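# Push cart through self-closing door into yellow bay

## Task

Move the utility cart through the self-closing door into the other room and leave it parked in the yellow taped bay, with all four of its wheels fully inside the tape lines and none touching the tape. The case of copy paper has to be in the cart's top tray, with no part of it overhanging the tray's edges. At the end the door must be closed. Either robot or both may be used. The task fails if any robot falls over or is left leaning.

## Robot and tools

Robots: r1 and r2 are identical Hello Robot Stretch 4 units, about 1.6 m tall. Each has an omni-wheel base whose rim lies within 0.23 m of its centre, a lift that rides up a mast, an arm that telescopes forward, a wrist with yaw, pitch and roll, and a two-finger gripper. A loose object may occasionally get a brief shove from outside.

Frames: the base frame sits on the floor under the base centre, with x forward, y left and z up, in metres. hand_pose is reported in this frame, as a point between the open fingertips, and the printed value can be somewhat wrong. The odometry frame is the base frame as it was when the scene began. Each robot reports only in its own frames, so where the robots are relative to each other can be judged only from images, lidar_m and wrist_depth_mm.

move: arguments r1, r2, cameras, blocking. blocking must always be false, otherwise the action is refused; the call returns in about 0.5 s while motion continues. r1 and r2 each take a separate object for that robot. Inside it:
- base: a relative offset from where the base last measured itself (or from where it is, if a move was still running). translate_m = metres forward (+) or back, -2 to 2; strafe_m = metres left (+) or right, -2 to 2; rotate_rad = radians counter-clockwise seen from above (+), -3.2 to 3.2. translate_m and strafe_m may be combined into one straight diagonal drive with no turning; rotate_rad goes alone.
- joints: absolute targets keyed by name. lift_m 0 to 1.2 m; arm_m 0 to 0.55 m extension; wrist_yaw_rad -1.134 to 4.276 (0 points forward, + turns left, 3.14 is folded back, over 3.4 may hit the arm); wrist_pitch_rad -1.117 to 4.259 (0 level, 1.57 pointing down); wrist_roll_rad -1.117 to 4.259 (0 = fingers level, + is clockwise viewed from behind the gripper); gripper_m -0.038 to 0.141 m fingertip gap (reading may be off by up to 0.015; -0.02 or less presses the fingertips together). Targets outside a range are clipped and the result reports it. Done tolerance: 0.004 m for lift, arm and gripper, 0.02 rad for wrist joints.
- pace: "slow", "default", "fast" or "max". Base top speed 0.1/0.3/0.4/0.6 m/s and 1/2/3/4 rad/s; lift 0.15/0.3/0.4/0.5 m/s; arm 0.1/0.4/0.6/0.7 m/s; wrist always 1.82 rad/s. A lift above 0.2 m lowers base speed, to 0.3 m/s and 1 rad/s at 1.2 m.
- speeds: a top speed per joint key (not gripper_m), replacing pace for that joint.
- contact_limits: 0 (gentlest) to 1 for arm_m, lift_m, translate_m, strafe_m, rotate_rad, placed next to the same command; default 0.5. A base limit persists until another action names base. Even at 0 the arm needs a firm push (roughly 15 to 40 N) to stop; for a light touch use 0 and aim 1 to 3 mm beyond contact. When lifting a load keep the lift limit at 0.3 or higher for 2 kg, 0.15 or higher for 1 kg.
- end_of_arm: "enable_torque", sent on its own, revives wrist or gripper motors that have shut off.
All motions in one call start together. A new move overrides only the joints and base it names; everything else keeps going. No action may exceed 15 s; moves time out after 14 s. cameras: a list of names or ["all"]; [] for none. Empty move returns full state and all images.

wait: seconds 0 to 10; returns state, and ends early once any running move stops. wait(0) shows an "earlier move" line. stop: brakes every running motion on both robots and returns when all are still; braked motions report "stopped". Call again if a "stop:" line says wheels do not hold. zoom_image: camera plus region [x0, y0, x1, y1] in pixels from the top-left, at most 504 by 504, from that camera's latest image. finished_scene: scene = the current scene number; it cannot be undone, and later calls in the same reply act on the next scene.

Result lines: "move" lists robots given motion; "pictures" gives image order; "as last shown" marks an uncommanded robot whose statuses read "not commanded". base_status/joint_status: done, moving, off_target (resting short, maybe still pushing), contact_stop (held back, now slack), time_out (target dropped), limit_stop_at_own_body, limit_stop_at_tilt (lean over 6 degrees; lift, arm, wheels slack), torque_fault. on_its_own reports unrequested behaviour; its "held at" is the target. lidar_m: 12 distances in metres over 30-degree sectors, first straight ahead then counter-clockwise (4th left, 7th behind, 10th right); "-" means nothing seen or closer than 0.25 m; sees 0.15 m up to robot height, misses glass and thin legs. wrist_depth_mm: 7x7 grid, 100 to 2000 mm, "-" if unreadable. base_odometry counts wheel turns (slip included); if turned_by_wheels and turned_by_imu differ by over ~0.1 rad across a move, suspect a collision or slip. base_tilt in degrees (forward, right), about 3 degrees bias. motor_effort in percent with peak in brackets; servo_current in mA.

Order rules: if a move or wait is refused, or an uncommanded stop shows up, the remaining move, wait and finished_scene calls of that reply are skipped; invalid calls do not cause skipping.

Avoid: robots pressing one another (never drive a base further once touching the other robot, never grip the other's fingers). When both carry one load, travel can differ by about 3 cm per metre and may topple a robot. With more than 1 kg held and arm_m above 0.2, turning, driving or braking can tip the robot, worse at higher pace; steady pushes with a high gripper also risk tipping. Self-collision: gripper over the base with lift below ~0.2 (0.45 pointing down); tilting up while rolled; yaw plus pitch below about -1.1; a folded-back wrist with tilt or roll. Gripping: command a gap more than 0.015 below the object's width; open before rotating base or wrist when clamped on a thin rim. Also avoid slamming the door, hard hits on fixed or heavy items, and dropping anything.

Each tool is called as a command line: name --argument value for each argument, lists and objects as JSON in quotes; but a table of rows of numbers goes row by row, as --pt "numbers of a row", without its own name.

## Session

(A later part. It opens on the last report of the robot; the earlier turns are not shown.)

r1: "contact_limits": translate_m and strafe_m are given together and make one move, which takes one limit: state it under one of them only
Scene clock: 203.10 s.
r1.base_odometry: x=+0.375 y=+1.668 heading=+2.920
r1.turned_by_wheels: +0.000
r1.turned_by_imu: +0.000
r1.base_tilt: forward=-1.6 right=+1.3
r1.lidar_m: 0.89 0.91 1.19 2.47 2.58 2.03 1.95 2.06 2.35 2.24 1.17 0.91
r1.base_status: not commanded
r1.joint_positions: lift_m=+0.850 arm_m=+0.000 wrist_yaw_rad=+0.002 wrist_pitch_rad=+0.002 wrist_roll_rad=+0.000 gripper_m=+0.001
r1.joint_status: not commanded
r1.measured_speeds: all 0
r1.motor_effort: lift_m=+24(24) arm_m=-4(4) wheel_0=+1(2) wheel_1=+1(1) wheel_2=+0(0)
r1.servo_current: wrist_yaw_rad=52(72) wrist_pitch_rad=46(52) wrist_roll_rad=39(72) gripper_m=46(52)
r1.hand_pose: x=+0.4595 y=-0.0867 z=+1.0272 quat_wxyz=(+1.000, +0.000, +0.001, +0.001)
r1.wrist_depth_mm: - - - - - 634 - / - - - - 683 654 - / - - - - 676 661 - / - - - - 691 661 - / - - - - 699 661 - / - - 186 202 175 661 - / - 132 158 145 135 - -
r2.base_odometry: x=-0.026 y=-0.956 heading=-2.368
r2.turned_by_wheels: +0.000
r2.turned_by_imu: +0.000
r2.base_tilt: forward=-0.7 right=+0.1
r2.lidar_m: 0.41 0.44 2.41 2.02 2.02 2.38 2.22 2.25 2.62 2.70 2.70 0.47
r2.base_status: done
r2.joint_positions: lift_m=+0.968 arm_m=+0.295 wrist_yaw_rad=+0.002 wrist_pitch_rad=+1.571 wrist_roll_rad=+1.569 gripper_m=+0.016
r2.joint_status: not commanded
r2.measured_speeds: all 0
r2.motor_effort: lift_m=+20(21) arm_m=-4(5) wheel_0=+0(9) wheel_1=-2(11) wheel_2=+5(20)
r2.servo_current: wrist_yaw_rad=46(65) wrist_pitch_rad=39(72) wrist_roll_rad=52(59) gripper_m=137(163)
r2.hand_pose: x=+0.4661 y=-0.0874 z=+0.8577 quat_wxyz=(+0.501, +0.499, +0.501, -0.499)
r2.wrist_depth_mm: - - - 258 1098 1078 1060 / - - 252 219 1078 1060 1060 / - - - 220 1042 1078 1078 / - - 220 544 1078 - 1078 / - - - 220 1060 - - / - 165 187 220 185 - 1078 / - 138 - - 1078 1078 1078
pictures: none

move --blocking false --r2 '{"base":{"rotate_rad":0.38},"pace":"slow"}' --r1 '{"base":{"translate_m":0.85,"strafe_m":0.11},"pace":"default","contact_limits":{"translate_m":0.8}}'

wait --seconds 2 --cameras '["r2_head_camera"]'

wait --seconds 2 --cameras '["r1_head_camera","r1_head_right_camera","r1_wrist_camera","r2_head_camera"]'

Scene clock: 207.53 s.
move: r1 moving; r2 moving
r1.base_odometry: x=+0.344 y=+1.671 heading=+2.920
r1.turned_by_wheels: +0.000
r1.turned_by_imu: +0.000
r1.base_tilt: forward=-1.6 right=+1.2
r1.lidar_m: 0.85 0.88 1.15 2.47 2.59 2.06 1.97 2.10 2.33 2.25 1.14 0.87
r1.base_status: translate_m moving; strafe_m moving
r1.joint_positions: lift_m=+0.850 arm_m=+0.000 wrist_yaw_rad=+0.002 wrist_pitch_rad=+0.002 wrist_roll_rad=+0.000 gripper_m=+0.001
r1.joint_status: not commanded
r1.measured_speeds: translate_m=+0.122 strafe_m=+0.016 rotate_rad=-0.005 lift_m=+0.000 arm_m=+0.000 wrist_yaw_rad=+0.000 wrist_pitch_rad=+0.000 wrist_roll_rad=+0.000
r1.motor_effort: lift_m=+24(24) arm_m=-4(4) wheel_0=+5(8) wheel_1=+8(8) wheel_2=-9(9)
r1.servo_current: wrist_yaw_rad=39(59) wrist_pitch_rad=46(46) wrist_roll_rad=52(65) gripper_m=52(52)
r1.contact_limits: translate_m 0.8
r1.hand_pose: x=+0.4595 y=-0.0867 z=+1.0272 quat_wxyz=(+1.000, +0.000, +0.001, +0.001)
r1.wrist_depth_mm: - - - - - 627 - / - - - - 654 627 - / - - - - 661 647 - / - - - - 668 621 - / - - - - 668 640 - / - - 186 203 175 634 - / - 132 158 145 135 574 -
r2.base_odometry: x=-0.026 y=-0.956 heading=-2.244
r2.turned_by_wheels: +0.124
r2.turned_by_imu: +0.120
r2.base_tilt: forward=-0.7 right=+0.1
r2.lidar_m: 0.42 0.48 2.26 2.00 2.03 2.47 2.23 2.26 2.83 2.68 2.74 0.44
r2.base_status: rotate_rad moving
r2.joint_positions: lift_m=+0.968 arm_m=+0.295 wrist_yaw_rad=-0.001 wrist_pitch_rad=+1.571 wrist_roll_rad=+1.571 gripper_m=+0.016
r2.joint_status: not commanded
r2.measured_speeds: translate_m=-0.001 strafe_m=+0.001 rotate_rad=+0.491 lift_m=+0.000 arm_m=+0.000 wrist_yaw_rad=-0.016 wrist_pitch_rad=+0.000 wrist_roll_rad=+0.017
r2.motor_effort: lift_m=+20(20) arm_m=-4(4) wheel_0=-15(18) wheel_1=-10(11) wheel_2=-14(14)
r2.servo_current: wrist_yaw_rad=52(59) wrist_pitch_rad=39(46) wrist_roll_rad=46(52) gripper_m=137(143)
r2.hand_pose: x=+0.4659 y=-0.0874 z=+0.8577 quat_wxyz=(+0.500, +0.500, +0.500, -0.500)
r2.wrist_depth_mm: - - - 1098 220 1060 1078 / - - - 285 220 1060 1078 / - - - 270 1078 1078 1098 / - - - 232 220 - 1078 / - - - 266 221 - - / - 163 185 222 183 - 1078 / - - - - 1078 1098 1078
pictures: none

Scene clock: 208.57 s.
earlier move: r1 moving; r2 done
r1.base_odometry: x=+0.094 y=+1.695 heading=+2.920
r1.turned_by_wheels: +0.000
r1.turned_by_imu: +0.000
r1.base_tilt: forward=-1.6 right=+1.3
r1.lidar_m: 0.60 0.65 0.76 2.25 2.54 2.34 2.23 2.34 2.39 2.08 0.77 0.64
r1.base_status: translate_m moving; strafe_m moving
r1.joint_positions: lift_m=+0.850 arm_m=+0.000 wrist_yaw_rad=+0.002 wrist_pitch_rad=+0.002 wrist_roll_rad=+0.000 gripper_m=+0.001
r1.joint_status: not commanded
r1.measured_speeds: translate_m=+0.297 strafe_m=+0.039 rotate_rad=+0.004 lift_m=+0.000 arm_m=+0.000 wrist_yaw_rad=+0.000 wrist_pitch_rad=+0.000 wrist_roll_rad=+0.000
r1.motor_effort: lift_m=+24(24) arm_m=-4(4) wheel_0=+2(8) wheel_1=+5(9) wheel_2=-5(10)
r1.servo_current: wrist_yaw_rad=72(72) wrist_pitch_rad=52(52) wrist_roll_rad=52(65) gripper_m=52(59)
r1.contact_limits: translate_m 0.8
r1.hand_pose: x=+0.4595 y=-0.0867 z=+1.0272 quat_wxyz=(+1.000, +0.000, +0.001, +0.001)
r1.wrist_depth_mm: 407 407 410 410 415 413 418 / 407 410 410 413 415 415 418 / 407 410 410 413 415 418 418 / 410 413 413 413 421 421 421 / 410 410 413 415 421 418 418 / 413 415 413 202 418 421 424 / 410 415 189 182 156 418 427
r2.base_odometry: x=-0.026 y=-0.956 heading=-1.990
r2.turned_by_wheels: +0.254
r2.turned_by_imu: +0.247
r2.base_tilt: forward=-0.7 right=+0.1
r2.lidar_m: 0.46 2.59 2.07 2.02 2.21 2.29 2.22 2.42 2.74 2.69 2.92 0.39
r2.base_status: done
r2.joint_positions: lift_m=+0.968 arm_m=+0.295 wrist_yaw_rad=-0.006 wrist_pitch_rad=+1.571 wrist_roll_rad=+1.575 gripper_m=+0.016
r2.joint_status: not commanded
r2.measured_speeds: all 0
r2.motor_effort: lift_m=+17(20) arm_m=-4(4) wheel_0=-8(18) wheel_1=-6(11) wheel_2=-10(15)
r2.servo_current: wrist_yaw_rad=59(59) wrist_pitch_rad=39(46) wrist_roll_rad=59(65) gripper_m=137(143)
r2.hand_pose: x=+0.4655 y=-0.0874 z=+0.8579 quat_wxyz=(+0.498, +0.503, +0.497, -0.502)
r2.wrist_depth_mm: 265 - - - 264 246 1078 / - - - - 1060 221 1060 / - - - - 1060 1060 1078 / - - - 291 222 - 831 / - - 208 1078 223 - - / - 159 184 222 200 - 1078 / - - - - 1098 1078 1098
wait: 1.03 of 2 s (r2 has come to rest)
Images, in order (width x height): r2_head_camera 420x560.

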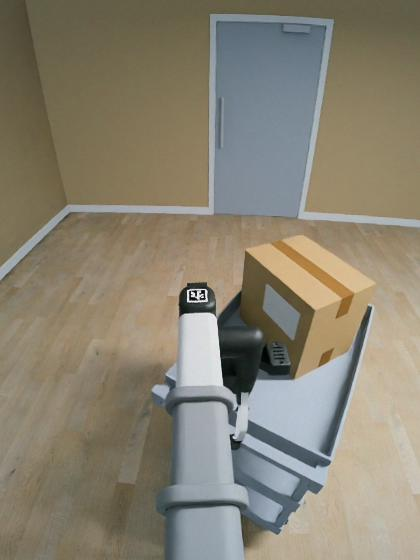

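Scene clock: 210.57 s.
earlier move: r1 limit_stop_at_tilt
r1.base_odometry: x=-0.121 y=+1.673 heading=+2.639
r1.turned_by_wheels: -0.281
r1.turned_by_imu: -0.190
r1.base_tilt: forward=-1.9 right=+1.5
r1.lidar_m: 0.47 0.44 0.57 0.87 2.37 2.71 2.41 2.46 2.59 2.38 0.66 0.54
r1.base_status: translate_m limit_stop_at_tilt; strafe_m limit_stop_at_tilt
r1.joint_positions: lift_m=+0.849 arm_m=-0.001 wrist_yaw_rad=-0.001 wrist_pitch_rad=+0.001 wrist_roll_rad=+0.000 gripper_m=+0.000
r1.joint_status: not commanded
r1.measured_speeds: translate_m=-0.100 strafe_m=-0.012 rotate_rad=-0.227 lift_m=+0.000 arm_m=+0.000 wrist_yaw_rad=-0.001 wrist_pitch_rad=+0.000 wrist_roll_rad=+0.000
r1.on_its_own: the wheels are slack since a limit_stop_at_tilt; lift_m is slack since a limit_stop_at_tilt; arm_m is slack since a limit_stop_at_tilt
r1.motor_effort: lift_m=+19(24) arm_m=+0(18) wheel_0=-1(8) wheel_1=+0(9) wheel_2=+1(21)
r1.servo_current: wrist_yaw_rad=39(111) wrist_pitch_rad=52(104) wrist_roll_rad=46(72) gripper_m=46(59)
r1.contact_limits: translate_m 0.8
r1.hand_pose: x=+0.4579 y=-0.0878 z=+1.0269 quat_wxyz=(+1.000, +0.000, +0.000, -0.001)
r1.wrist_depth_mm: 245 258 271 286 303 320 336 / 248 257 272 286 301 319 338 / 247 259 272 286 301 320 338 / 248 259 272 287 301 322 338 / 247 259 271 287 303 320 336 / 249 260 210 202 303 320 336 / 247 256 270 165 165 324 338
r2.base_odometry: x=-0.026 y=-0.956 heading=-1.990
r2.turned_by_wheels: +0.000
r2.turned_by_imu: +0.000
r2.base_tilt: forward=-0.7 right=+0.1
r2.lidar_m: 0.46 2.65 2.11 2.01 2.24 2.30 2.24 2.41 2.71 2.68 2.89 0.38
r2.base_status: done
r2.joint_positions: lift_m=+0.968 arm_m=+0.295 wrist_yaw_rad=-0.006 wrist_pitch_rad=+1.571 wrist_roll_rad=+1.575 gripper_m=+0.016
r2.joint_status: not commanded
r2.measured_speeds: all 0
r2.motor_effort: lift_m=+17(20) arm_m=-4(4) wheel_0=-8(18) wheel_1=-6(11) wheel_2=-10(15)
r2.servo_current: wrist_yaw_rad=46(72) wrist_pitch_rad=39(46) wrist_roll_rad=52(65) gripper_m=137(143)
r2.hand_pose: x=+0.4655 y=-0.0874 z=+0.8579 quat_wxyz=(+0.498, +0.503, +0.497, -0.502)
r2.wrist_depth_mm: 265 - - - 264 244 1078 / - - - - 1078 221 1060 / - - - - 1078 1060 1078 / - - - 293 222 - 831 / - - 207 1078 222 - - / - 160 183 222 200 - 1078 / - - - - 1078 1078 1078
wait: 2.00 s; no rest
Images, in order (width x height): r1_head_camera 420x560, r1_head_right_camera 420x672, r1_wrist_camera 616x392, r2_head_camera 420x560.

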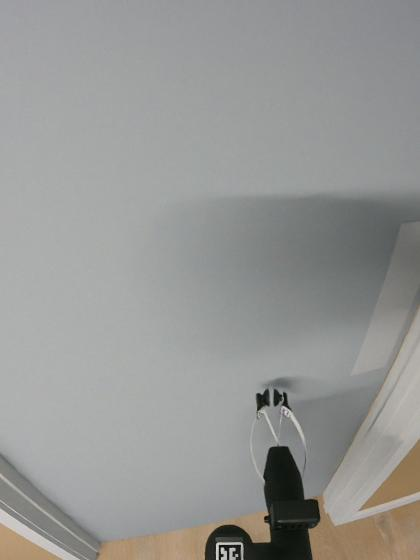

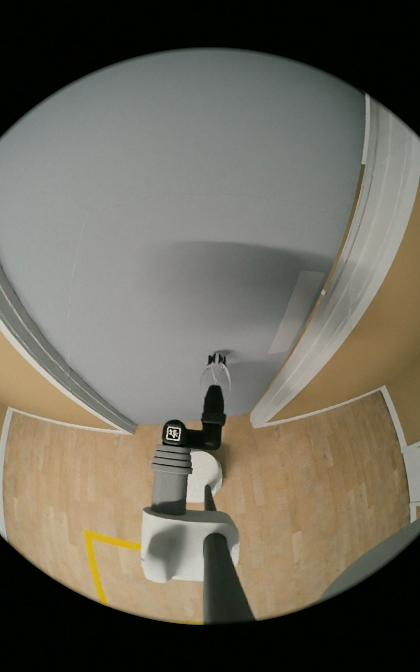

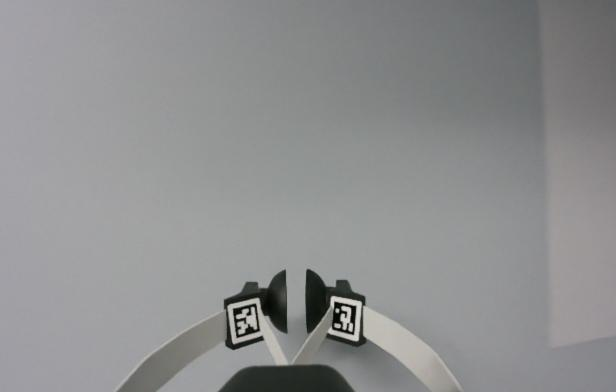

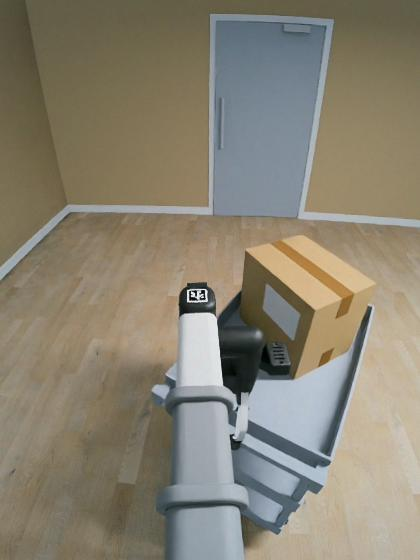

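move --blocking false --r1 '{"base":{"translate_m":-0.12},"joints":{"lift_m":0.3}}' --r2 '{"base":{"strafe_m":-0.37},"pace":"slow"}'

wait --seconds 1.6

move --blocking false --r1 '{"base":{"rotate_rad":0.2}}'

wait --seconds 1.5 --cameras '["r1_head_camera","r1_wrist_camera"]'

wait --seconds 3 --cameras '["r1_head_camera","r2_head_camera","r1_head_right_camera"]'

Scene clock: 221.77 s.
earlier move: r1 limit_stop_at_tilt
move: r1 moving; r2 moving
r1.base_odometry: x=-0.070 y=+1.643 heading=+2.583
r1.turned_by_wheels: -0.056
r1.turned_by_imu: -0.052
r1.base_tilt: forward=-1.6 right=+1.2
r1.lidar_m: 0.49 0.50 0.60 0.93 2.32 2.70 2.38 2.40 2.71 2.40 0.83 0.57
r1.base_status: earlier translate_m limit_stop_at_tilt (by the wheels' count: +0.456 of +0.850); earlier strafe_m limit_stop_at_tilt (by the wheels' count: +0.086 of +0.110); translate_m moving
r1.joint_positions: lift_m=+0.812 arm_m=-0.001 wrist_yaw_rad=-0.001 wrist_pitch_rad=+0.001 wrist_roll_rad=+0.000 gripper_m=+0.000
r1.joint_status: lift_m moving
r1.measured_speeds: translate_m=-0.121 strafe_m=+0.000 rotate_rad=-0.003 lift_m=-0.146 arm_m=+0.000 wrist_yaw_rad=+0.000 wrist_pitch_rad=+0.000 wrist_roll_rad=+0.000
r1.on_its_own: arm_m is slack since a limit_stop_at_tilt
r1.motor_effort: lift_m=+9(17) arm_m=+2(2) wheel_0=-5(8) wheel_1=-7(7) wheel_2=+9(9)
r1.servo_current: wrist_yaw_rad=46(65) wrist_pitch_rad=39(46) wrist_roll_rad=39(65) gripper_m=33(52)
r1.hand_pose: x=+0.4579 y=-0.0876 z=+0.9895 quat_wxyz=(+1.000, +0.000, +0.000, +0.000)
r1.wrist_depth_mm: 273 286 301 315 332 353 370 / 274 286 301 317 334 353 370 / 276 285 301 315 334 355 373 / 274 289 301 315 334 355 373 / 274 286 301 319 334 355 373 / 274 286 297 203 336 357 375 / 273 283 300 183 165 359 377
r2.base_odometry: x=-0.039 y=-0.950 heading=-1.991
r2.turned_by_wheels: +0.000
r2.turned_by_imu: +0.000
r2.base_tilt: forward=-0.7 right=+0.0
r2.lidar_m: 0.45 2.67 2.10 2.04 2.24 2.30 2.24 2.43 2.70 2.68 2.91 0.37
r2.base_status: strafe_m moving
r2.joint_positions: lift_m=+0.968 arm_m=+0.295 wrist_yaw_rad=-0.006 wrist_pitch_rad=+1.572 wrist_roll_rad=+1.575 gripper_m=+0.016
r2.joint_status: not commanded
r2.measured_speeds: translate_m=+0.001 strafe_m=-0.056 rotate_rad=-0.003 lift_m=+0.000 arm_m=+0.000 wrist_yaw_rad=+0.000 wrist_pitch_rad=+0.008 wrist_roll_rad=+0.000
r2.motor_effort: lift_m=+17(17) arm_m=-4(4) wheel_0=+7(9) wheel_1=-9(11) wheel_2=-1(7)
r2.servo_current: wrist_yaw_rad=52(59) wrist_pitch_rad=39(46) wrist_roll_rad=46(72) gripper_m=143(143)
r2.hand_pose: x=+0.4652 y=-0.0874 z=+0.8579 quat_wxyz=(+0.497, +0.502, +0.498, -0.503)
r2.wrist_depth_mm: 264 - - - 250 239 1060 / - - - - 1078 222 1060 / - - - - 1060 1078 1098 / - - - 221 222 - 820 / - - 204 1060 223 - 1078 / - 158 183 232 200 - 1098 / - - - - 176 1078 1078
pictures: none

Scene clock: 223.37 s.
earlier move: r1 moving; r2 moving
r1.base_odometry: x=+0.006 y=+1.597 heading=+2.583
r1.turned_by_wheels: +0.000
r1.turned_by_imu: +0.000
r1.base_tilt: forward=-1.6 right=+1.3
r1.lidar_m: 0.56 0.59 0.66 1.09 2.29 2.64 2.29 2.28 2.71 2.42 0.99 0.68
r1.base_status: done
r1.joint_positions: lift_m=+0.380 arm_m=-0.001 wrist_yaw_rad=-0.001 wrist_pitch_rad=+0.001 wrist_roll_rad=+0.000 gripper_m=+0.000
r1.joint_status: lift_m moving
r1.measured_speeds: translate_m=+0.000 strafe_m=+0.000 rotate_rad=+0.000 lift_m=-0.223 arm_m=+0.000 wrist_yaw_rad=+0.000 wrist_pitch_rad=+0.000 wrist_roll_rad=+0.000
r1.on_its_own: arm_m is slack since a limit_stop_at_tilt
r1.motor_effort: lift_m=+12(17) arm_m=+2(2) wheel_0=-3(8) wheel_1=-1(7) wheel_2=+0(10)
r1.servo_current: wrist_yaw_rad=46(65) wrist_pitch_rad=33(52) wrist_roll_rad=46(65) gripper_m=46(52)
r1.hand_pose: x=+0.4579 y=-0.0876 z=+0.5576 quat_wxyz=(+1.000, +0.000, +0.000, +0.000)
r1.wrist_depth_mm: 349 368 387 410 433 462 455 / 351 370 387 410 436 462 455 / 349 368 392 407 433 462 462 / 355 373 389 413 436 462 462 / 353 370 392 410 436 459 462 / 353 373 211 202 433 462 466 / 355 366 389 183 155 466 466
r2.base_odometry: x=-0.178 y=-0.888 heading=-1.990
r2.turned_by_wheels: +0.000
r2.turned_by_imu: +0.001
r2.base_tilt: forward=-0.7 right=+0.1
r2.lidar_m: 0.45 2.84 2.26 2.19 2.37 2.31 2.25 2.48 2.56 2.51 2.76 0.40
r2.base_status: strafe_m moving
r2.joint_positions: lift_m=+0.968 arm_m=+0.295 wrist_yaw_rad=-0.006 wrist_pitch_rad=+1.576 wrist_roll_rad=+1.575 gripper_m=+0.016
r2.joint_status: not commanded
r2.measured_speeds: translate_m=-0.001 strafe_m=-0.101 rotate_rad=+0.007 lift_m=+0.000 arm_m=+0.000 wrist_yaw_rad=+0.000 wrist_pitch_rad=+0.000 wrist_roll_rad=+0.000
r2.motor_effort: lift_m=+17(17) arm_m=-4(4) wheel_0=+7(10) wheel_1=-7(11) wheel_2=-1(7)
r2.servo_current: wrist_yaw_rad=46(65) wrist_pitch_rad=46(52) wrist_roll_rad=52(72) gripper_m=137(143)
r2.hand_pose: x=+0.4639 y=-0.0874 z=+0.8579 quat_wxyz=(+0.496, +0.501, +0.499, -0.504)
r2.wrist_depth_mm: - - - - 243 1060 1060 / 279 - - - 222 1078 1098 / - - - 1078 222 1078 1060 / - - - 1078 222 - 820 / - - - 1078 221 - 1078 / - 158 185 224 183 - 1078 / - - - - 1078 1098 1060
wait: 1.60 s; no rest
pictures: none

Scene clock: 223.87 s.
earlier move: r1 moving; r2 moving
move: r1 moving
r1.base_odometry: x=+0.006 y=+1.597 heading=+2.766
r1.turned_by_wheels: +0.183
r1.turned_by_imu: +0.184
r1.base_tilt: forward=-1.6 right=+1.3
r1.lidar_m: 0.57 0.61 0.67 1.73 2.37 2.40 2.27 2.37 2.55 2.41 0.77 0.62
r1.base_status: rotate_rad moving
r1.joint_positions: lift_m=+0.308 arm_m=-0.001 wrist_yaw_rad=-0.001 wrist_pitch_rad=+0.001 wrist_roll_rad=+0.000 gripper_m=+0.000
r1.joint_status: lift_m moving
r1.measured_speeds: translate_m=-0.001 strafe_m=+0.001 rotate_rad=+0.290 lift_m=-0.073 arm_m=+0.000 wrist_yaw_rad=+0.000 wrist_pitch_rad=+0.000 wrist_roll_rad=+0.000
r1.on_its_own: arm_m is slack since a limit_stop_at_tilt
r1.motor_effort: lift_m=+14(14) arm_m=+2(2) wheel_0=-4(8) wheel_1=-1(7) wheel_2=-1(6)
r1.servo_current: wrist_yaw_rad=46(52) wrist_pitch_rad=46(46) wrist_roll_rad=33(59) gripper_m=46(46)
r1.hand_pose: x=+0.4579 y=-0.0876 z=+0.4862 quat_wxyz=(+1.000, +0.000, +0.000, +0.000)
r1.wrist_depth_mm: 359 366 370 377 379 387 389 / 362 366 370 375 379 389 394 / 359 364 370 377 384 387 394 / 362 368 373 377 387 392 399 / 366 368 373 377 387 387 397 / 366 368 210 203 384 392 397 / 362 370 375 379 164 392 397
r2.base_odometry: x=-0.224 y=-0.868 heading=-1.991
r2.turned_by_wheels: +0.000
r2.turned_by_imu: +0.000
r2.base_tilt: forward=-0.7 right=+0.1
r2.lidar_m: 0.45 2.89 2.32 2.22 2.46 2.31 2.26 2.47 2.52 2.48 2.67 0.41
r2.base_status: strafe_m moving
r2.joint_positions: lift_m=+0.968 arm_m=+0.295 wrist_yaw_rad=-0.006 wrist_pitch_rad=+1.573 wrist_roll_rad=+1.575 gripper_m=+0.016
r2.joint_status: not commanded
r2.measured_speeds: translate_m=+0.002 strafe_m=-0.101 rotate_rad=-0.010 lift_m=+0.000 arm_m=+0.000 wrist_yaw_rad=+0.000 wrist_pitch_rad=+0.000 wrist_roll_rad=+0.000
r2.motor_effort: lift_m=+17(17) arm_m=-3(4) wheel_0=+6(11) wheel_1=-7(9) wheel_2=-3(4)
r2.servo_current: wrist_yaw_rad=52(65) wrist_pitch_rad=39(52) wrist_roll_rad=59(59) gripper_m=137(143)
r2.hand_pose: x=+0.4648 y=-0.0874 z=+0.8579 quat_wxyz=(+0.497, +0.502, +0.498, -0.503)
r2.wrist_depth_mm: - - - - 219 1060 1060 / - - - 222 220 1078 1060 / - - - 1078 220 1078 1060 / - - - 1060 220 - 820 / - - - 243 220 - - / - 165 186 221 186 - 1060 / - - - - 1078 1078 1078
pictures: none

Scene clock: 224.37 s.
earlier move: r1 done; r2 moving
r1.base_odometry: x=+0.005 y=+1.597 heading=+2.783
r1.turned_by_wheels: +0.017
r1.turned_by_imu: +0.017
r1.base_tilt: forward=-1.6 right=+1.3
r1.lidar_m: 0.56 0.60 0.67 1.79 2.38 2.38 2.26 2.36 2.54 2.27 0.72 0.62
r1.base_status: done
r1.joint_positions: lift_m=+0.300 arm_m=-0.001 wrist_yaw_rad=-0.001 wrist_pitch_rad=+0.001 wrist_roll_rad=+0.000 gripper_m=+0.000
r1.joint_status: all done
r1.measured_speeds: all 0
r1.on_its_own: arm_m is slack since a limit_stop_at_tilt
r1.motor_effort: lift_m=+13(14) arm_m=+2(2) wheel_0=-3(8) wheel_1=-2(7) wheel_2=+1(6)
r1.servo_current: wrist_yaw_rad=39(65) wrist_pitch_rad=46(46) wrist_roll_rad=46(72) gripper_m=39(52)
r1.hand_pose: x=+0.4579 y=-0.0876 z=+0.4785 quat_wxyz=(+1.000, +0.000, +0.000, +0.000)
r1.wrist_depth_mm: 364 368 368 370 373 375 377 / 366 368 370 373 373 377 379 / 366 368 368 373 375 379 379 / 366 368 370 373 373 379 379 / 368 370 373 375 377 377 382 / 368 368 211 203 377 382 382 / 373 370 370 375 156 382 382
r2.base_odometry: x=-0.270 y=-0.847 heading=-1.990
r2.turned_by_wheels: +0.000
r2.turned_by_imu: +0.000
r2.base_tilt: forward=-0.7 right=+0.0
r2.lidar_m: 0.42 2.96 2.36 2.28 2.52 2.30 2.27 2.48 2.48 2.42 2.65 0.44
r2.base_status: strafe_m moving
r2.joint_positions: lift_m=+0.968 arm_m=+0.295 wrist_yaw_rad=-0.006 wrist_pitch_rad=+1.572 wrist_roll_rad=+1.575 gripper_m=+0.016
r2.joint_status: not commanded
r2.measured_speeds: translate_m=+0.000 strafe_m=-0.098 rotate_rad=+0.002 lift_m=+0.000 arm_m=+0.000 wrist_yaw_rad=+0.000 wrist_pitch_rad=-0.005 wrist_roll_rad=+0.000
r2.motor_effort: lift_m=+17(17) arm_m=-4(4) wheel_0=+3(11) wheel_1=-7(9) wheel_2=-2(4)
r2.servo_current: wrist_yaw_rad=52(65) wrist_pitch_rad=52(52) wrist_roll_rad=46(65) gripper_m=137(143)
r2.hand_pose: x=+0.4650 y=-0.0874 z=+0.8579 quat_wxyz=(+0.497, +0.502, +0.498, -0.503)
r2.wrist_depth_mm: - - - 270 219 1060 1060 / - - - 1060 220 1060 1060 / - - - 535 220 1060 1078 / - - - 276 220 - 831 / - - 217 274 220 - - / - 164 187 242 183 - 1060 / - - - - 1078 1078 1060
wait: 0.50 of 1.5 s (r1 has come to rest)
Images, in order (width x height): r1_head_camera 420x560, r1_wrist_camera 616x392.

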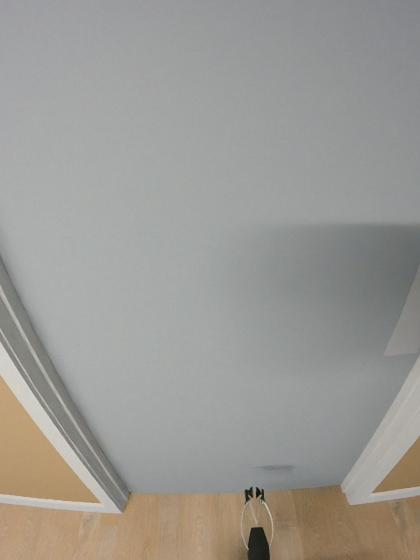

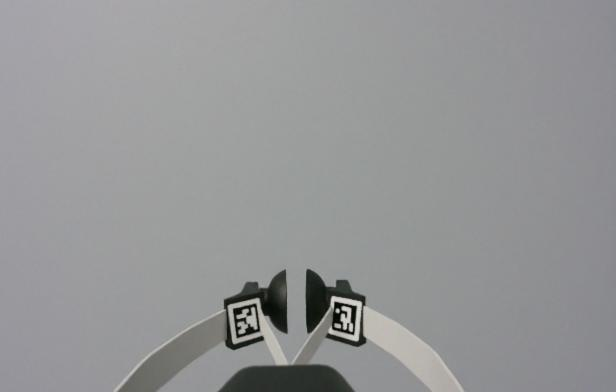

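Scene clock: 226.13 s.
earlier move: r2 done
r1.base_odometry: x=+0.005 y=+1.597 heading=+2.783
r1.turned_by_wheels: +0.000
r1.turned_by_imu: +0.000
r1.base_tilt: forward=-1.6 right=+1.3
r1.lidar_m: 0.57 0.59 0.67 1.80 2.37 2.38 2.27 2.38 2.55 2.31 0.74 0.62
r1.base_status: done
r1.joint_positions: lift_m=+0.300 arm_m=-0.001 wrist_yaw_rad=-0.001 wrist_pitch_rad=+0.001 wrist_roll_rad=+0.000 gripper_m=+0.000
r1.joint_status: all done
r1.measured_speeds: all 0
r1.on_its_own: arm_m is slack since a limit_stop_at_tilt
r1.motor_effort: lift_m=+13(14) arm_m=+2(2) wheel_0=-2(8) wheel_1=-2(7) wheel_2=+1(6)
r1.servo_current: wrist_yaw_rad=46(65) wrist_pitch_rad=39(52) wrist_roll_rad=52(72) gripper_m=39(52)
r1.hand_pose: x=+0.4579 y=-0.0876 z=+0.4785 quat_wxyz=(+1.000, +0.000, +0.000, +0.000)
r1.wrist_depth_mm: 364 366 366 370 375 375 377 / 364 366 370 368 373 379 377 / 366 370 370 370 375 375 377 / 366 370 370 373 375 375 379 / 368 370 375 373 377 379 382 / 368 370 210 203 375 379 379 / 366 375 375 373 155 382 382
r2.base_odometry: x=-0.364 y=-0.805 heading=-1.990
r2.turned_by_wheels: +0.000
r2.turned_by_imu: +0.000
r2.base_tilt: forward=-0.6 right=+0.1
r2.lidar_m: 0.41 0.43 2.46 2.40 2.63 2.31 2.28 2.47 2.38 2.33 2.52 0.47
r2.base_status: done
r2.joint_positions: lift_m=+0.968 arm_m=+0.295 wrist_yaw_rad=-0.002 wrist_pitch_rad=+1.571 wrist_roll_rad=+1.571 gripper_m=+0.016
r2.joint_status: not commanded
r2.measured_speeds: all 0
r2.motor_effort: lift_m=+17(17) arm_m=-4(4) wheel_0=+6(11) wheel_1=-5(9) wheel_2=-1(4)
r2.servo_current: wrist_yaw_rad=46(65) wrist_pitch_rad=39(52) wrist_roll_rad=39(65) gripper_m=137(143)
r2.hand_pose: x=+0.4656 y=-0.0874 z=+0.8579 quat_wxyz=(+0.499, +0.500, +0.500, -0.501)
r2.wrist_depth_mm: - - - 270 1042 1060 1060 / - - - 252 1060 1078 1042 / - - - 260 1060 1042 1060 / - - - 233 1078 - 1060 / - - - 221 221 - - / - 164 189 222 181 - 1078 / - 138 - - 1078 1078 1078
wait: 1.77 of 3 s (r2 has come to rest)
pictures: r1_head_camera, r1_head_right_camera, r2_head_camera
Images, in order (width x height): r1_head_camera 420x560, r1_head_right_camera 420x672, r2_head_camera 420x560.

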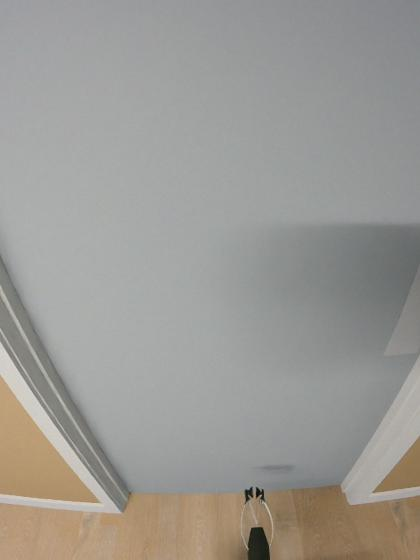

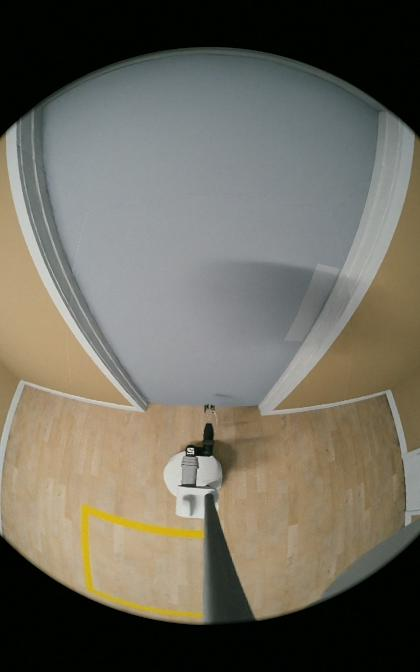

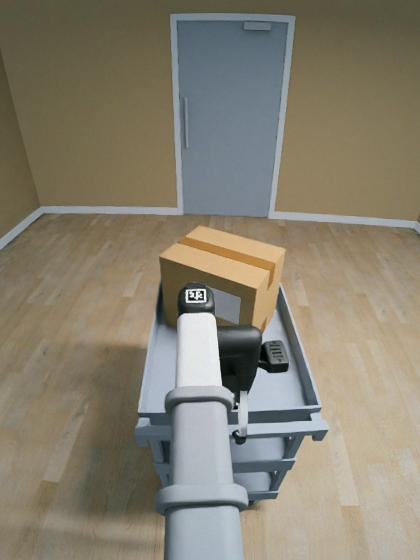

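move --blocking false --r1 '{"base":{"strafe_m":-0.1}}'

wait --seconds 1.2

move --blocking false --r1 '{"base":{"translate_m":0.5},"joints":{"arm_m":0.0},"pace":"slow","contact_limits":{"translate_m":0.9}}'

wait --seconds 3.5 --cameras '["r1_head_right_camera","r2_head_camera"]'

wait --seconds 3 --cameras '["r1_head_camera","r1_head_right_camera","r2_head_camera"]'

Scene clock: 236.80 s.
move: r1 moving
r1.base_odometry: x=+0.018 y=+1.630 heading=+2.783
r1.turned_by_wheels: +0.000
r1.turned_by_imu: +0.000
r1.base_tilt: forward=-1.6 right=+1.3
r1.lidar_m: 0.57 0.59 0.68 1.84 2.43 2.38 2.26 2.35 2.50 2.32 0.75 0.62
r1.base_status: strafe_m moving
r1.joint_positions: lift_m=+0.300 arm_m=-0.001 wrist_yaw_rad=-0.001 wrist_pitch_rad=+0.001 wrist_roll_rad=+0.000 gripper_m=+0.000
r1.joint_status: not commanded
r1.measured_speeds: translate_m=+0.000 strafe_m=-0.140 rotate_rad=+0.000 lift_m=+0.000 arm_m=+0.000 wrist_yaw_rad=+0.000 wrist_pitch_rad=+0.000 wrist_roll_rad=+0.000
r1.on_its_own: arm_m is slack since a limit_stop_at_tilt
r1.motor_effort: lift_m=+13(13) arm_m=+2(2) wheel_0=+9(12) wheel_1=-9(10) wheel_2=+0(2)
r1.servo_current: wrist_yaw_rad=52(65) wrist_pitch_rad=39(46) wrist_roll_rad=46(59) gripper_m=39(46)
r1.hand_pose: x=+0.4579 y=-0.0876 z=+0.4785 quat_wxyz=(+1.000, +0.000, +0.000, +0.000)
r1.wrist_depth_mm: 364 366 368 370 375 379 377 / 366 366 370 373 377 379 377 / 366 370 370 375 377 377 377 / 368 370 373 375 377 379 382 / 370 370 373 375 375 379 382 / 373 370 211 203 377 379 379 / 370 373 370 375 164 382 384
r2: as last shown
r2.motor_effort: lift_m=+17(17) arm_m=-4(4) wheel_0=+6(6) wheel_1=-4(5) wheel_2=-2(2)
pictures: none

Scene clock: 237.77 s.
earlier move: r1 done
r1.base_odometry: x=+0.041 y=+1.690 heading=+2.783
r1.turned_by_wheels: +0.000
r1.turned_by_imu: +0.000
r1.base_tilt: forward=-1.6 right=+1.3
r1.lidar_m: 0.57 0.60 0.75 1.81 2.47 2.39 2.27 2.34 2.43 2.31 0.74 0.63
r1.base_status: done
r1.joint_positions: lift_m=+0.300 arm_m=-0.001 wrist_yaw_rad=-0.001 wrist_pitch_rad=+0.001 wrist_roll_rad=+0.000 gripper_m=+0.000
r1.joint_status: not commanded
r1.measured_speeds: all 0
r1.on_its_own: arm_m is slack since a limit_stop_at_tilt
r1.motor_effort: lift_m=+13(13) arm_m=+2(2) wheel_0=+2(12) wheel_1=+0(10) wheel_2=+1(2)
r1.servo_current: wrist_yaw_rad=52(72) wrist_pitch_rad=39(46) wrist_roll_rad=33(65) gripper_m=39(46)
r1.hand_pose: x=+0.4579 y=-0.0876 z=+0.4785 quat_wxyz=(+1.000, +0.000, +0.000, +0.000)
r1.wrist_depth_mm: 368 370 373 377 379 382 384 / 368 370 370 377 377 382 384 / 368 370 373 375 377 379 384 / 370 373 373 375 379 384 389 / 366 373 377 377 382 384 387 / 370 373 373 202 382 384 392 / 370 373 377 379 164 387 389
r2.base_odometry: x=-0.364 y=-0.805 heading=-1.990
r2.turned_by_wheels: +0.000
r2.turned_by_imu: +0.000
r2.base_tilt: forward=-0.7 right=+0.1
r2.lidar_m: 0.41 0.44 2.46 2.40 2.62 2.32 2.29 2.50 2.36 2.32 2.54 0.46
r2.base_status: not commanded
r2.joint_positions: lift_m=+0.968 arm_m=+0.295 wrist_yaw_rad=-0.002 wrist_pitch_rad=+1.571 wrist_roll_rad=+1.571 gripper_m=+0.016
r2.joint_status: not commanded
r2.measured_speeds: all 0
r2.motor_effort: lift_m=+17(17) arm_m=-4(4) wheel_0=+6(6) wheel_1=-5(5) wheel_2=-2(2)
r2.servo_current: wrist_yaw_rad=46(59) wrist_pitch_rad=39(52) wrist_roll_rad=39(65) gripper_m=137(143)
r2.hand_pose: x=+0.4656 y=-0.0874 z=+0.8579 quat_wxyz=(+0.499, +0.500, +0.500, -0.501)
r2.wrist_depth_mm: - - - 270 1078 1060 1060 / - - - 252 1042 1060 1060 / - - - 260 1060 1060 1060 / - - - 233 1042 - 1060 / - - - 221 220 - - / - 163 189 221 182 - 1060 / - 138 - - 1060 1060 1060
wait: 0.97 of 1.2 s (r1 has come to rest)
pictures: none

Scene clock: 238.27 s.
move: r1 moving
r1.base_odometry: x=+0.029 y=+1.695 heading=+2.784
r1.turned_by_wheels: +0.000
r1.turned_by_imu: +0.000
r1.base_tilt: forward=-1.6 right=+1.2
r1.lidar_m: 0.56 0.57 0.75 1.76 2.48 2.41 2.29 2.38 2.45 2.27 0.75 0.60
r1.base_status: translate_m moving
r1.joint_positions: lift_m=+0.300 arm_m=+0.000 wrist_yaw_rad=-0.001 wrist_pitch_rad=+0.001 wrist_roll_rad=+0.000 gripper_m=+0.000
r1.joint_status: all done
r1.measured_speeds: translate_m=+0.049 strafe_m=+0.000 rotate_rad=+0.002 lift_m=+0.000 arm_m=+0.000 wrist_yaw_rad=+0.000 wrist_pitch_rad=+0.000 wrist_roll_rad=+0.000
r1.motor_effort: lift_m=+13(13) arm_m=+5(8) wheel_0=+5(7) wheel_1=+7(7) wheel_2=-7(7)
r1.servo_current: wrist_yaw_rad=46(72) wrist_pitch_rad=39(46) wrist_roll_rad=65(65) gripper_m=39(46)
r1.contact_limits: translate_m 0.9
r1.hand_pose: x=+0.4591 y=-0.0876 z=+0.4785 quat_wxyz=(+1.000, +0.000, +0.000, +0.000)
r1.wrist_depth_mm: 351 355 362 364 366 368 373 / 355 359 362 366 368 370 373 / 357 362 364 364 370 370 377 / 357 362 364 366 370 373 375 / 357 359 364 364 373 370 377 / 362 362 362 204 375 373 377 / 359 364 366 370 164 377 377
r2: as last shown
pictures: none

Scene clock: 241.77 s.
earlier move: r1 moving
r1.base_odometry: x=-0.287 y=+1.813 heading=+2.783
r1.turned_by_wheels: -0.001
r1.turned_by_imu: +0.008
r1.base_tilt: forward=-1.6 right=+1.3
r1.lidar_m: 0.39 0.38 0.45 0.61 2.48 2.76 2.64 2.74 2.41 0.77 0.46 0.47
r1.base_status: translate_m moving
r1.joint_positions: lift_m=+0.300 arm_m=-0.001 wrist_yaw_rad=-0.008 wrist_pitch_rad=+0.001 wrist_roll_rad=+0.000 gripper_m=+0.000
r1.joint_status: all done
r1.measured_speeds: translate_m=+0.103 strafe_m=+0.001 rotate_rad=-0.003 lift_m=+0.000 arm_m=+0.000 wrist_yaw_rad=+0.000 wrist_pitch_rad=+0.000 wrist_roll_rad=+0.000
r1.motor_effort: lift_m=+13(13) arm_m=+11(14) wheel_0=+10(17) wheel_1=+10(11) wheel_2=-23(26)
r1.servo_current: wrist_yaw_rad=33(72) wrist_pitch_rad=39(52) wrist_roll_rad=59(72) gripper_m=39(52)
r1.contact_limits: translate_m 0.9
r1.hand_pose: x=+0.4580 y=-0.0897 z=+0.4785 quat_wxyz=(+1.000, +0.000, +0.000, -0.004)
r1.wrist_depth_mm: 187 199 215 233 255 282 309 / 187 201 215 233 256 282 303 / 188 200 216 234 254 281 310 / 187 200 216 235 255 281 309 / 188 201 217 234 256 281 306 / 187 201 209 195 253 282 306 / 185 195 212 159 178 286 312
r2.base_odometry: x=-0.364 y=-0.805 heading=-1.990
r2.turned_by_wheels: +0.000
r2.turned_by_imu: +0.000
r2.base_tilt: forward=-0.7 right=+0.0
r2.lidar_m: 0.42 0.47 2.47 2.38 2.63 2.33 2.27 2.49 2.37 2.32 2.52 0.45
r2.base_status: not commanded
r2.joint_positions: lift_m=+0.968 arm_m=+0.295 wrist_yaw_rad=-0.002 wrist_pitch_rad=+1.571 wrist_roll_rad=+1.571 gripper_m=+0.016
r2.joint_status: not commanded
r2.measured_speeds: all 0
r2.motor_effort: lift_m=+17(17) arm_m=-4(4) wheel_0=+6(6) wheel_1=-4(5) wheel_2=-2(2)
r2.servo_current: wrist_yaw_rad=39(65) wrist_pitch_rad=39(46) wrist_roll_rad=59(59) gripper_m=137(143)
r2.hand_pose: x=+0.4656 y=-0.0874 z=+0.8579 quat_wxyz=(+0.499, +0.500, +0.500, -0.501)
r2.wrist_depth_mm: - - - 268 1060 1060 1060 / - - - 252 1078 1078 1060 / - - - 260 1060 1060 1060 / - - - 233 1078 - 1078 / - - - 220 221 - - / - 164 189 221 182 - 1060 / - 138 - - 1060 1060 1078
wait: 3.50 s; no rest
Images, in order (width x height): r1_head_right_camera 420x672, r2_head_camera 420x560.

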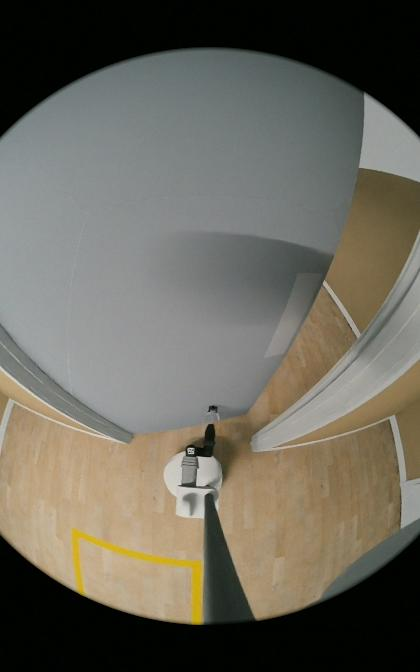

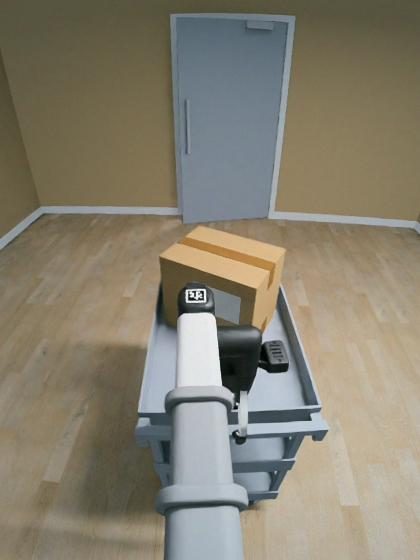

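Scene clock: 244.03 s.
earlier move: r1 done
r1.base_odometry: x=-0.427 y=+1.865 heading=+2.782
r1.turned_by_wheels: -0.001
r1.turned_by_imu: -0.002
r1.base_tilt: forward=-1.6 right=+1.3
r1.lidar_m: 0.34 0.33 0.36 0.52 2.49 2.91 2.74 2.87 2.45 0.43 0.41 0.47
r1.base_status: done
r1.joint_positions: lift_m=+0.300 arm_m=-0.001 wrist_yaw_rad=-0.012 wrist_pitch_rad=+0.001 wrist_roll_rad=+0.000 gripper_m=+0.000
r1.joint_status: all done
r1.measured_speeds: all 0
r1.motor_effort: lift_m=+13(13) arm_m=+11(14) wheel_0=+0(17) wheel_1=+4(11) wheel_2=-17(26)
r1.servo_current: wrist_yaw_rad=72(98) wrist_pitch_rad=39(52) wrist_roll_rad=33(72) gripper_m=39(52)
r1.contact_limits: translate_m 0.9
r1.hand_pose: x=+0.4576 y=-0.0909 z=+0.4784 quat_wxyz=(+1.000, +0.000, +0.000, -0.006)
r1.wrist_depth_mm: 165 181 204 234 272 327 - / 162 181 205 234 272 327 - / 163 182 205 234 272 327 - / 163 182 209 234 272 329 - / 163 182 206 235 273 329 - / 166 182 202 196 203 330 1618 / 165 179 164 179 262 343 1118
r2.base_odometry: x=-0.364 y=-0.805 heading=-1.990
r2.turned_by_wheels: +0.000
r2.turned_by_imu: +0.000
r2.base_tilt: forward=-0.7 right=+0.1
r2.lidar_m: 0.44 0.44 2.45 2.39 2.57 2.30 2.27 2.47 2.35 2.33 2.53 0.46
r2.base_status: not commanded
r2.joint_positions: lift_m=+0.968 arm_m=+0.295 wrist_yaw_rad=-0.002 wrist_pitch_rad=+1.571 wrist_roll_rad=+1.571 gripper_m=+0.016
r2.joint_status: not commanded
r2.measured_speeds: all 0
r2.motor_effort: lift_m=+17(17) arm_m=-4(4) wheel_0=+6(6) wheel_1=-4(5) wheel_2=-2(2)
r2.servo_current: wrist_yaw_rad=46(65) wrist_pitch_rad=39(46) wrist_roll_rad=46(59) gripper_m=137(143)
r2.hand_pose: x=+0.4656 y=-0.0874 z=+0.8579 quat_wxyz=(+0.499, +0.500, +0.500, -0.501)
r2.wrist_depth_mm: - - - 268 1060 1060 1060 / - - - 252 1060 1078 1060 / - - - 260 1060 1078 1060 / - - - 234 1078 - 1078 / - - - 220 221 - - / - 163 189 221 182 - 1060 / - 137 - - 1078 1060 1078
wait: 2.27 of 3 s (r1 has come to rest)
Images, in order (width x height): r1_head_camera 420x560, r1_head_right_camera 420x672, r2_head_camera 420x560.

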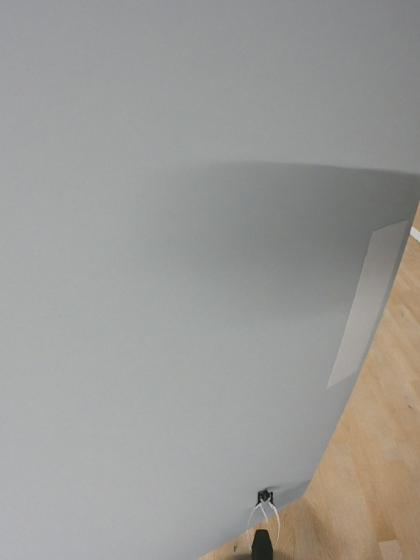

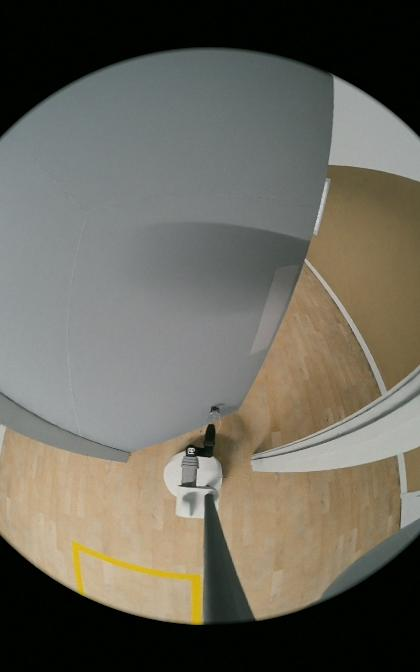

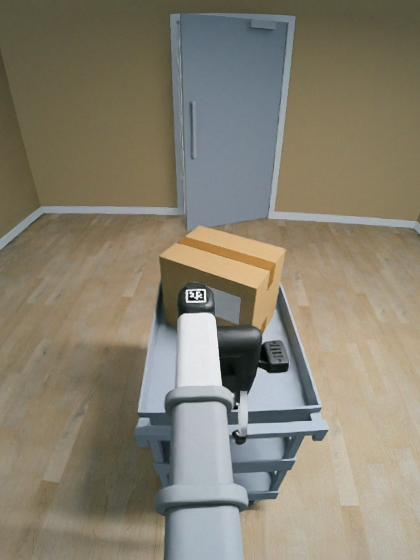

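move --blocking false --r1 '{"base":{"translate_m":0.35,"strafe_m":0.14},"pace":"slow","contact_limits":{"translate_m":0.9}}'

wait --seconds 5 --cameras '["r1_head_camera","r1_head_right_camera","r1_head_left_camera","r2_head_camera"]'

Scene clock: 248.60 s.
move: r1 moving
r1.base_odometry: x=-0.441 y=+1.865 heading=+2.781
r1.turned_by_wheels: -0.001
r1.turned_by_imu: -0.002
r1.base_tilt: forward=-1.6 right=+1.3
r1.lidar_m: 0.33 0.31 0.35 0.45 2.49 2.93 2.79 2.88 2.43 0.42 0.45 0.48
r1.base_status: translate_m moving; strafe_m moving
r1.joint_positions: lift_m=+0.300 arm_m=-0.001 wrist_yaw_rad=-0.013 wrist_pitch_rad=+0.001 wrist_roll_rad=+0.000 gripper_m=+0.000
r1.joint_status: not commanded
r1.measured_speeds: translate_m=+0.050 strafe_m=+0.019 rotate_rad=+0.002 lift_m=+0.000 arm_m=+0.000 wrist_yaw_rad=+0.000 wrist_pitch_rad=+0.000 wrist_roll_rad=+0.000
r1.motor_effort: lift_m=+13(13) arm_m=+11(11) wheel_0=+1(2) wheel_1=+4(9) wheel_2=-23(24)
r1.servo_current: wrist_yaw_rad=85(85) wrist_pitch_rad=39(52) wrist_roll_rad=33(59) gripper_m=39(46)
r1.contact_limits: translate_m 0.9
r1.hand_pose: x=+0.4574 y=-0.0913 z=+0.4784 quat_wxyz=(+1.000, +0.000, +0.000, -0.007)
r1.wrist_depth_mm: 162 179 203 232 273 330 - / 160 179 202 232 272 329 - / 163 180 203 233 272 329 - / 160 183 204 233 274 332 - / 160 180 204 233 273 330 - / 163 180 200 193 187 334 1618 / 165 177 162 169 274 355 1182
r2: as last shown
pictures: none

Scene clock: 253.07 s.
earlier move: r1 done
r1.base_odometry: x=-0.804 y=+1.858 heading=+2.783
r1.turned_by_wheels: +0.002
r1.turned_by_imu: -0.004
r1.base_tilt: forward=-1.6 right=+1.3
r1.lidar_m: 0.30 0.25 - 0.25 0.30 3.27 3.15 3.24 0.56 0.63 2.52 3.36
r1.base_status: done
r1.joint_positions: lift_m=+0.300 arm_m=+0.000 wrist_yaw_rad=-0.003 wrist_pitch_rad=+0.001 wrist_roll_rad=+0.000 gripper_m=+0.000
r1.joint_status: not commanded
r1.measured_speeds: all 0
r1.motor_effort: lift_m=+13(13) arm_m=+5(11) wheel_0=+2(8) wheel_1=+13(17) wheel_2=-8(24)
r1.servo_current: wrist_yaw_rad=46(104) wrist_pitch_rad=46(52) wrist_roll_rad=65(72) gripper_m=39(52)
r1.contact_limits: translate_m 0.9
r1.hand_pose: x=+0.4589 y=-0.0882 z=+0.4784 quat_wxyz=(+1.000, +0.000, +0.000, -0.001)
r1.wrist_depth_mm: 154 183 233 322 - - - / 150 184 235 320 - - - / 158 185 235 322 - - - / 147 190 235 319 - - - / 154 183 235 320 - - - / 150 184 208 203 1756 1708 1661 / 154 172 225 183 155 1160 1182
r2.base_odometry: x=-0.364 y=-0.805 heading=-1.990
r2.turned_by_wheels: +0.000
r2.turned_by_imu: +0.001
r2.base_tilt: forward=-0.6 right=+0.1
r2.lidar_m: 0.41 0.45 2.45 2.41 2.65 2.31 2.29 2.48 2.37 2.32 2.53 0.45
r2.base_status: not commanded
r2.joint_positions: lift_m=+0.968 arm_m=+0.295 wrist_yaw_rad=-0.002 wrist_pitch_rad=+1.571 wrist_roll_rad=+1.571 gripper_m=+0.016
r2.joint_status: not commanded
r2.measured_speeds: all 0
r2.motor_effort: lift_m=+17(17) arm_m=-4(4) wheel_0=+6(7) wheel_1=-4(5) wheel_2=-2(2)
r2.servo_current: wrist_yaw_rad=52(59) wrist_pitch_rad=39(52) wrist_roll_rad=33(65) gripper_m=137(143)
r2.hand_pose: x=+0.4656 y=-0.0874 z=+0.8579 quat_wxyz=(+0.499, +0.500, +0.500, -0.501)
r2.wrist_depth_mm: - - - 270 1078 1078 1060 / - - - 251 1042 1042 1060 / - - - 260 1078 1078 1078 / - - - 232 1078 - 1060 / - - - 221 221 - - / - 163 189 220 182 - 1060 / - 138 - - 1060 1078 1060
wait: 4.47 of 5 s (r1 has come to rest)
pictures: r1_head_camera, r1_head_left_camera, r1_head_right_camera, r2_head_camera
Images, in order (width x height): r1_head_camera 420x560, r1_head_left_camera 420x672, r1_head_right_camera 420x672, r2_head_camera 420x560.

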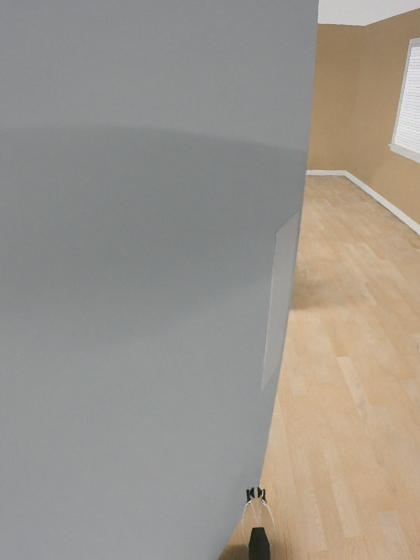

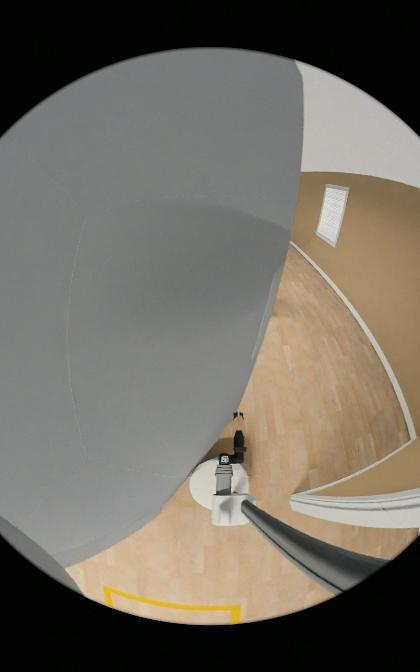

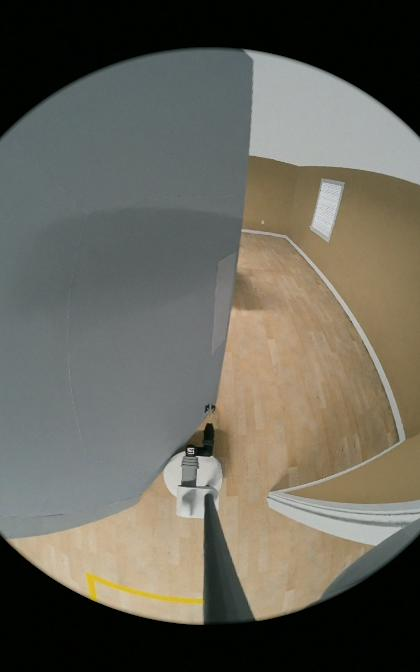

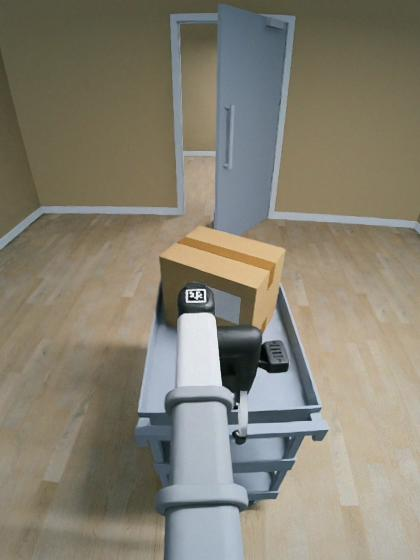

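move --blocking false --r1 '{"base":{"translate_m":0.4,"strafe_m":0.08},"pace":"slow","contact_limits":{"translate_m":0.9}}'

wait --seconds 5 --cameras '["r1_head_left_camera","r1_head_right_camera","r2_head_camera"]'

Scene clock: 259.20 s.
move: r1 moving
r1.base_odometry: x=-0.816 y=+1.860 heading=+2.784
r1.turned_by_wheels: +0.001
r1.turned_by_imu: +0.000
r1.base_tilt: forward=-1.6 right=+1.2
r1.lidar_m: 0.28 0.25 - 0.25 0.29 3.28 3.17 3.27 0.58 0.72 2.53 3.36
r1.base_status: translate_m moving; strafe_m moving
r1.joint_positions: lift_m=+0.300 arm_m=+0.000 wrist_yaw_rad=-0.003 wrist_pitch_rad=+0.001 wrist_roll_rad=+0.000 gripper_m=+0.000
r1.joint_status: not commanded
r1.measured_speeds: translate_m=+0.048 strafe_m=+0.009 rotate_rad=+0.001 lift_m=+0.000 arm_m=+0.000 wrist_yaw_rad=+0.000 wrist_pitch_rad=+0.000 wrist_roll_rad=+0.000
r1.motor_effort: lift_m=+13(13) arm_m=+5(5) wheel_0=+3(6) wheel_1=+19(20) wheel_2=-14(15)
r1.servo_current: wrist_yaw_rad=46(59) wrist_pitch_rad=39(46) wrist_roll_rad=46(65) gripper_m=39(46)
r1.contact_limits: translate_m 0.9
r1.hand_pose: x=+0.4589 y=-0.0882 z=+0.4784 quat_wxyz=(+1.000, +0.000, +0.000, -0.001)
r1.wrist_depth_mm: 158 190 243 338 - - - / 155 191 244 340 - - - / 159 190 246 338 - - - / 155 190 244 320 - - - / 155 191 246 320 - - - / 155 190 210 203 1708 1661 1661 / 158 178 235 182 155 1160 1205
r2: as last shown
r2.turned_by_imu: +0.000
pictures: none

Scene clock: 264.03 s.
earlier move: r1 done
r1.base_odometry: x=-1.206 y=+1.923 heading=+2.784
r1.turned_by_wheels: +0.000
r1.turned_by_imu: +0.001
r1.base_tilt: forward=-1.6 right=+1.3
r1.lidar_m: 1.78 0.25 0.25 - 0.25 0.36 3.61 0.89 0.87 2.13 2.58 3.45
r1.base_status: done
r1.joint_positions: lift_m=+0.300 arm_m=+0.000 wrist_yaw_rad=-0.003 wrist_pitch_rad=+0.001 wrist_roll_rad=+0.000 gripper_m=+0.000
r1.joint_status: not commanded
r1.measured_speeds: all 0
r1.motor_effort: lift_m=+13(13) arm_m=+5(5) wheel_0=-1(7) wheel_1=+10(21) wheel_2=-5(15)
r1.servo_current: wrist_yaw_rad=52(78) wrist_pitch_rad=46(52) wrist_roll_rad=52(65) gripper_m=46(52)
r1.contact_limits: translate_m 0.9
r1.hand_pose: x=+0.4589 y=-0.0882 z=+0.4784 quat_wxyz=(+1.000, +0.000, +0.000, -0.001)
r1.wrist_depth_mm: - - - - - - - / - - - 1708 - - - / - - - - - - - / - - - - - - - / - - - - - - - / 1708 1756 1499 202 1708 1708 1661 / 1229 1160 188 183 156 1160 1205
r2.base_odometry: x=-0.364 y=-0.805 heading=-1.990
r2.turned_by_wheels: +0.000
r2.turned_by_imu: +0.001
r2.base_tilt: forward=-0.7 right=+0.1
r2.lidar_m: 0.41 0.47 2.45 2.40 2.64 2.30 2.28 2.51 2.35 2.33 2.50 0.45
r2.base_status: not commanded
r2.joint_positions: lift_m=+0.968 arm_m=+0.295 wrist_yaw_rad=-0.002 wrist_pitch_rad=+1.571 wrist_roll_rad=+1.571 gripper_m=+0.016
r2.joint_status: not commanded
r2.measured_speeds: all 0
r2.motor_effort: lift_m=+17(17) arm_m=-4(4) wheel_0=+6(7) wheel_1=-4(5) wheel_2=-1(2)
r2.servo_current: wrist_yaw_rad=52(59) wrist_pitch_rad=46(46) wrist_roll_rad=39(65) gripper_m=137(143)
r2.hand_pose: x=+0.4656 y=-0.0874 z=+0.8579 quat_wxyz=(+0.499, +0.500, +0.500, -0.501)
r2.wrist_depth_mm: - - - 271 1078 1060 1060 / - - - 252 1060 1078 1042 / - - - 260 1060 1060 1060 / - - - 233 1060 - 1078 / - - - 220 220 - - / - 163 189 221 181 - 1078 / - 138 - - 1078 1078 1060
wait: 4.83 of 5 s (r1 has come to rest)
Images, in order (width x height): r1_head_left_camera 420x672, r1_head_right_camera 420x672, r2_head_camera 420x560.

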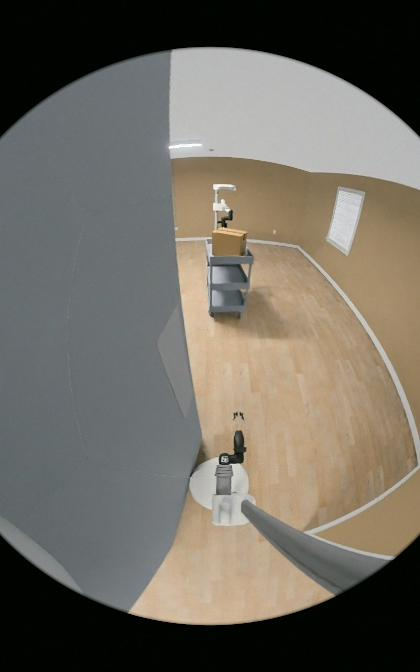

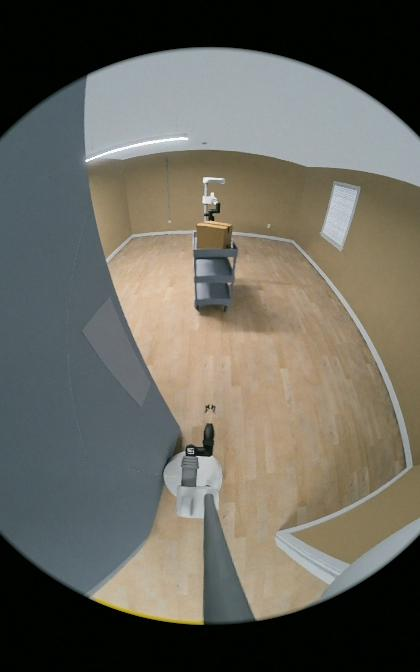

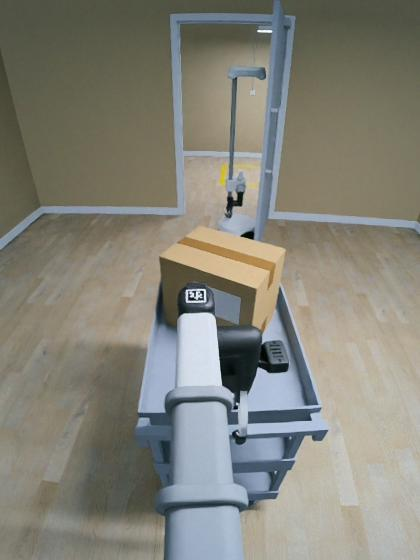

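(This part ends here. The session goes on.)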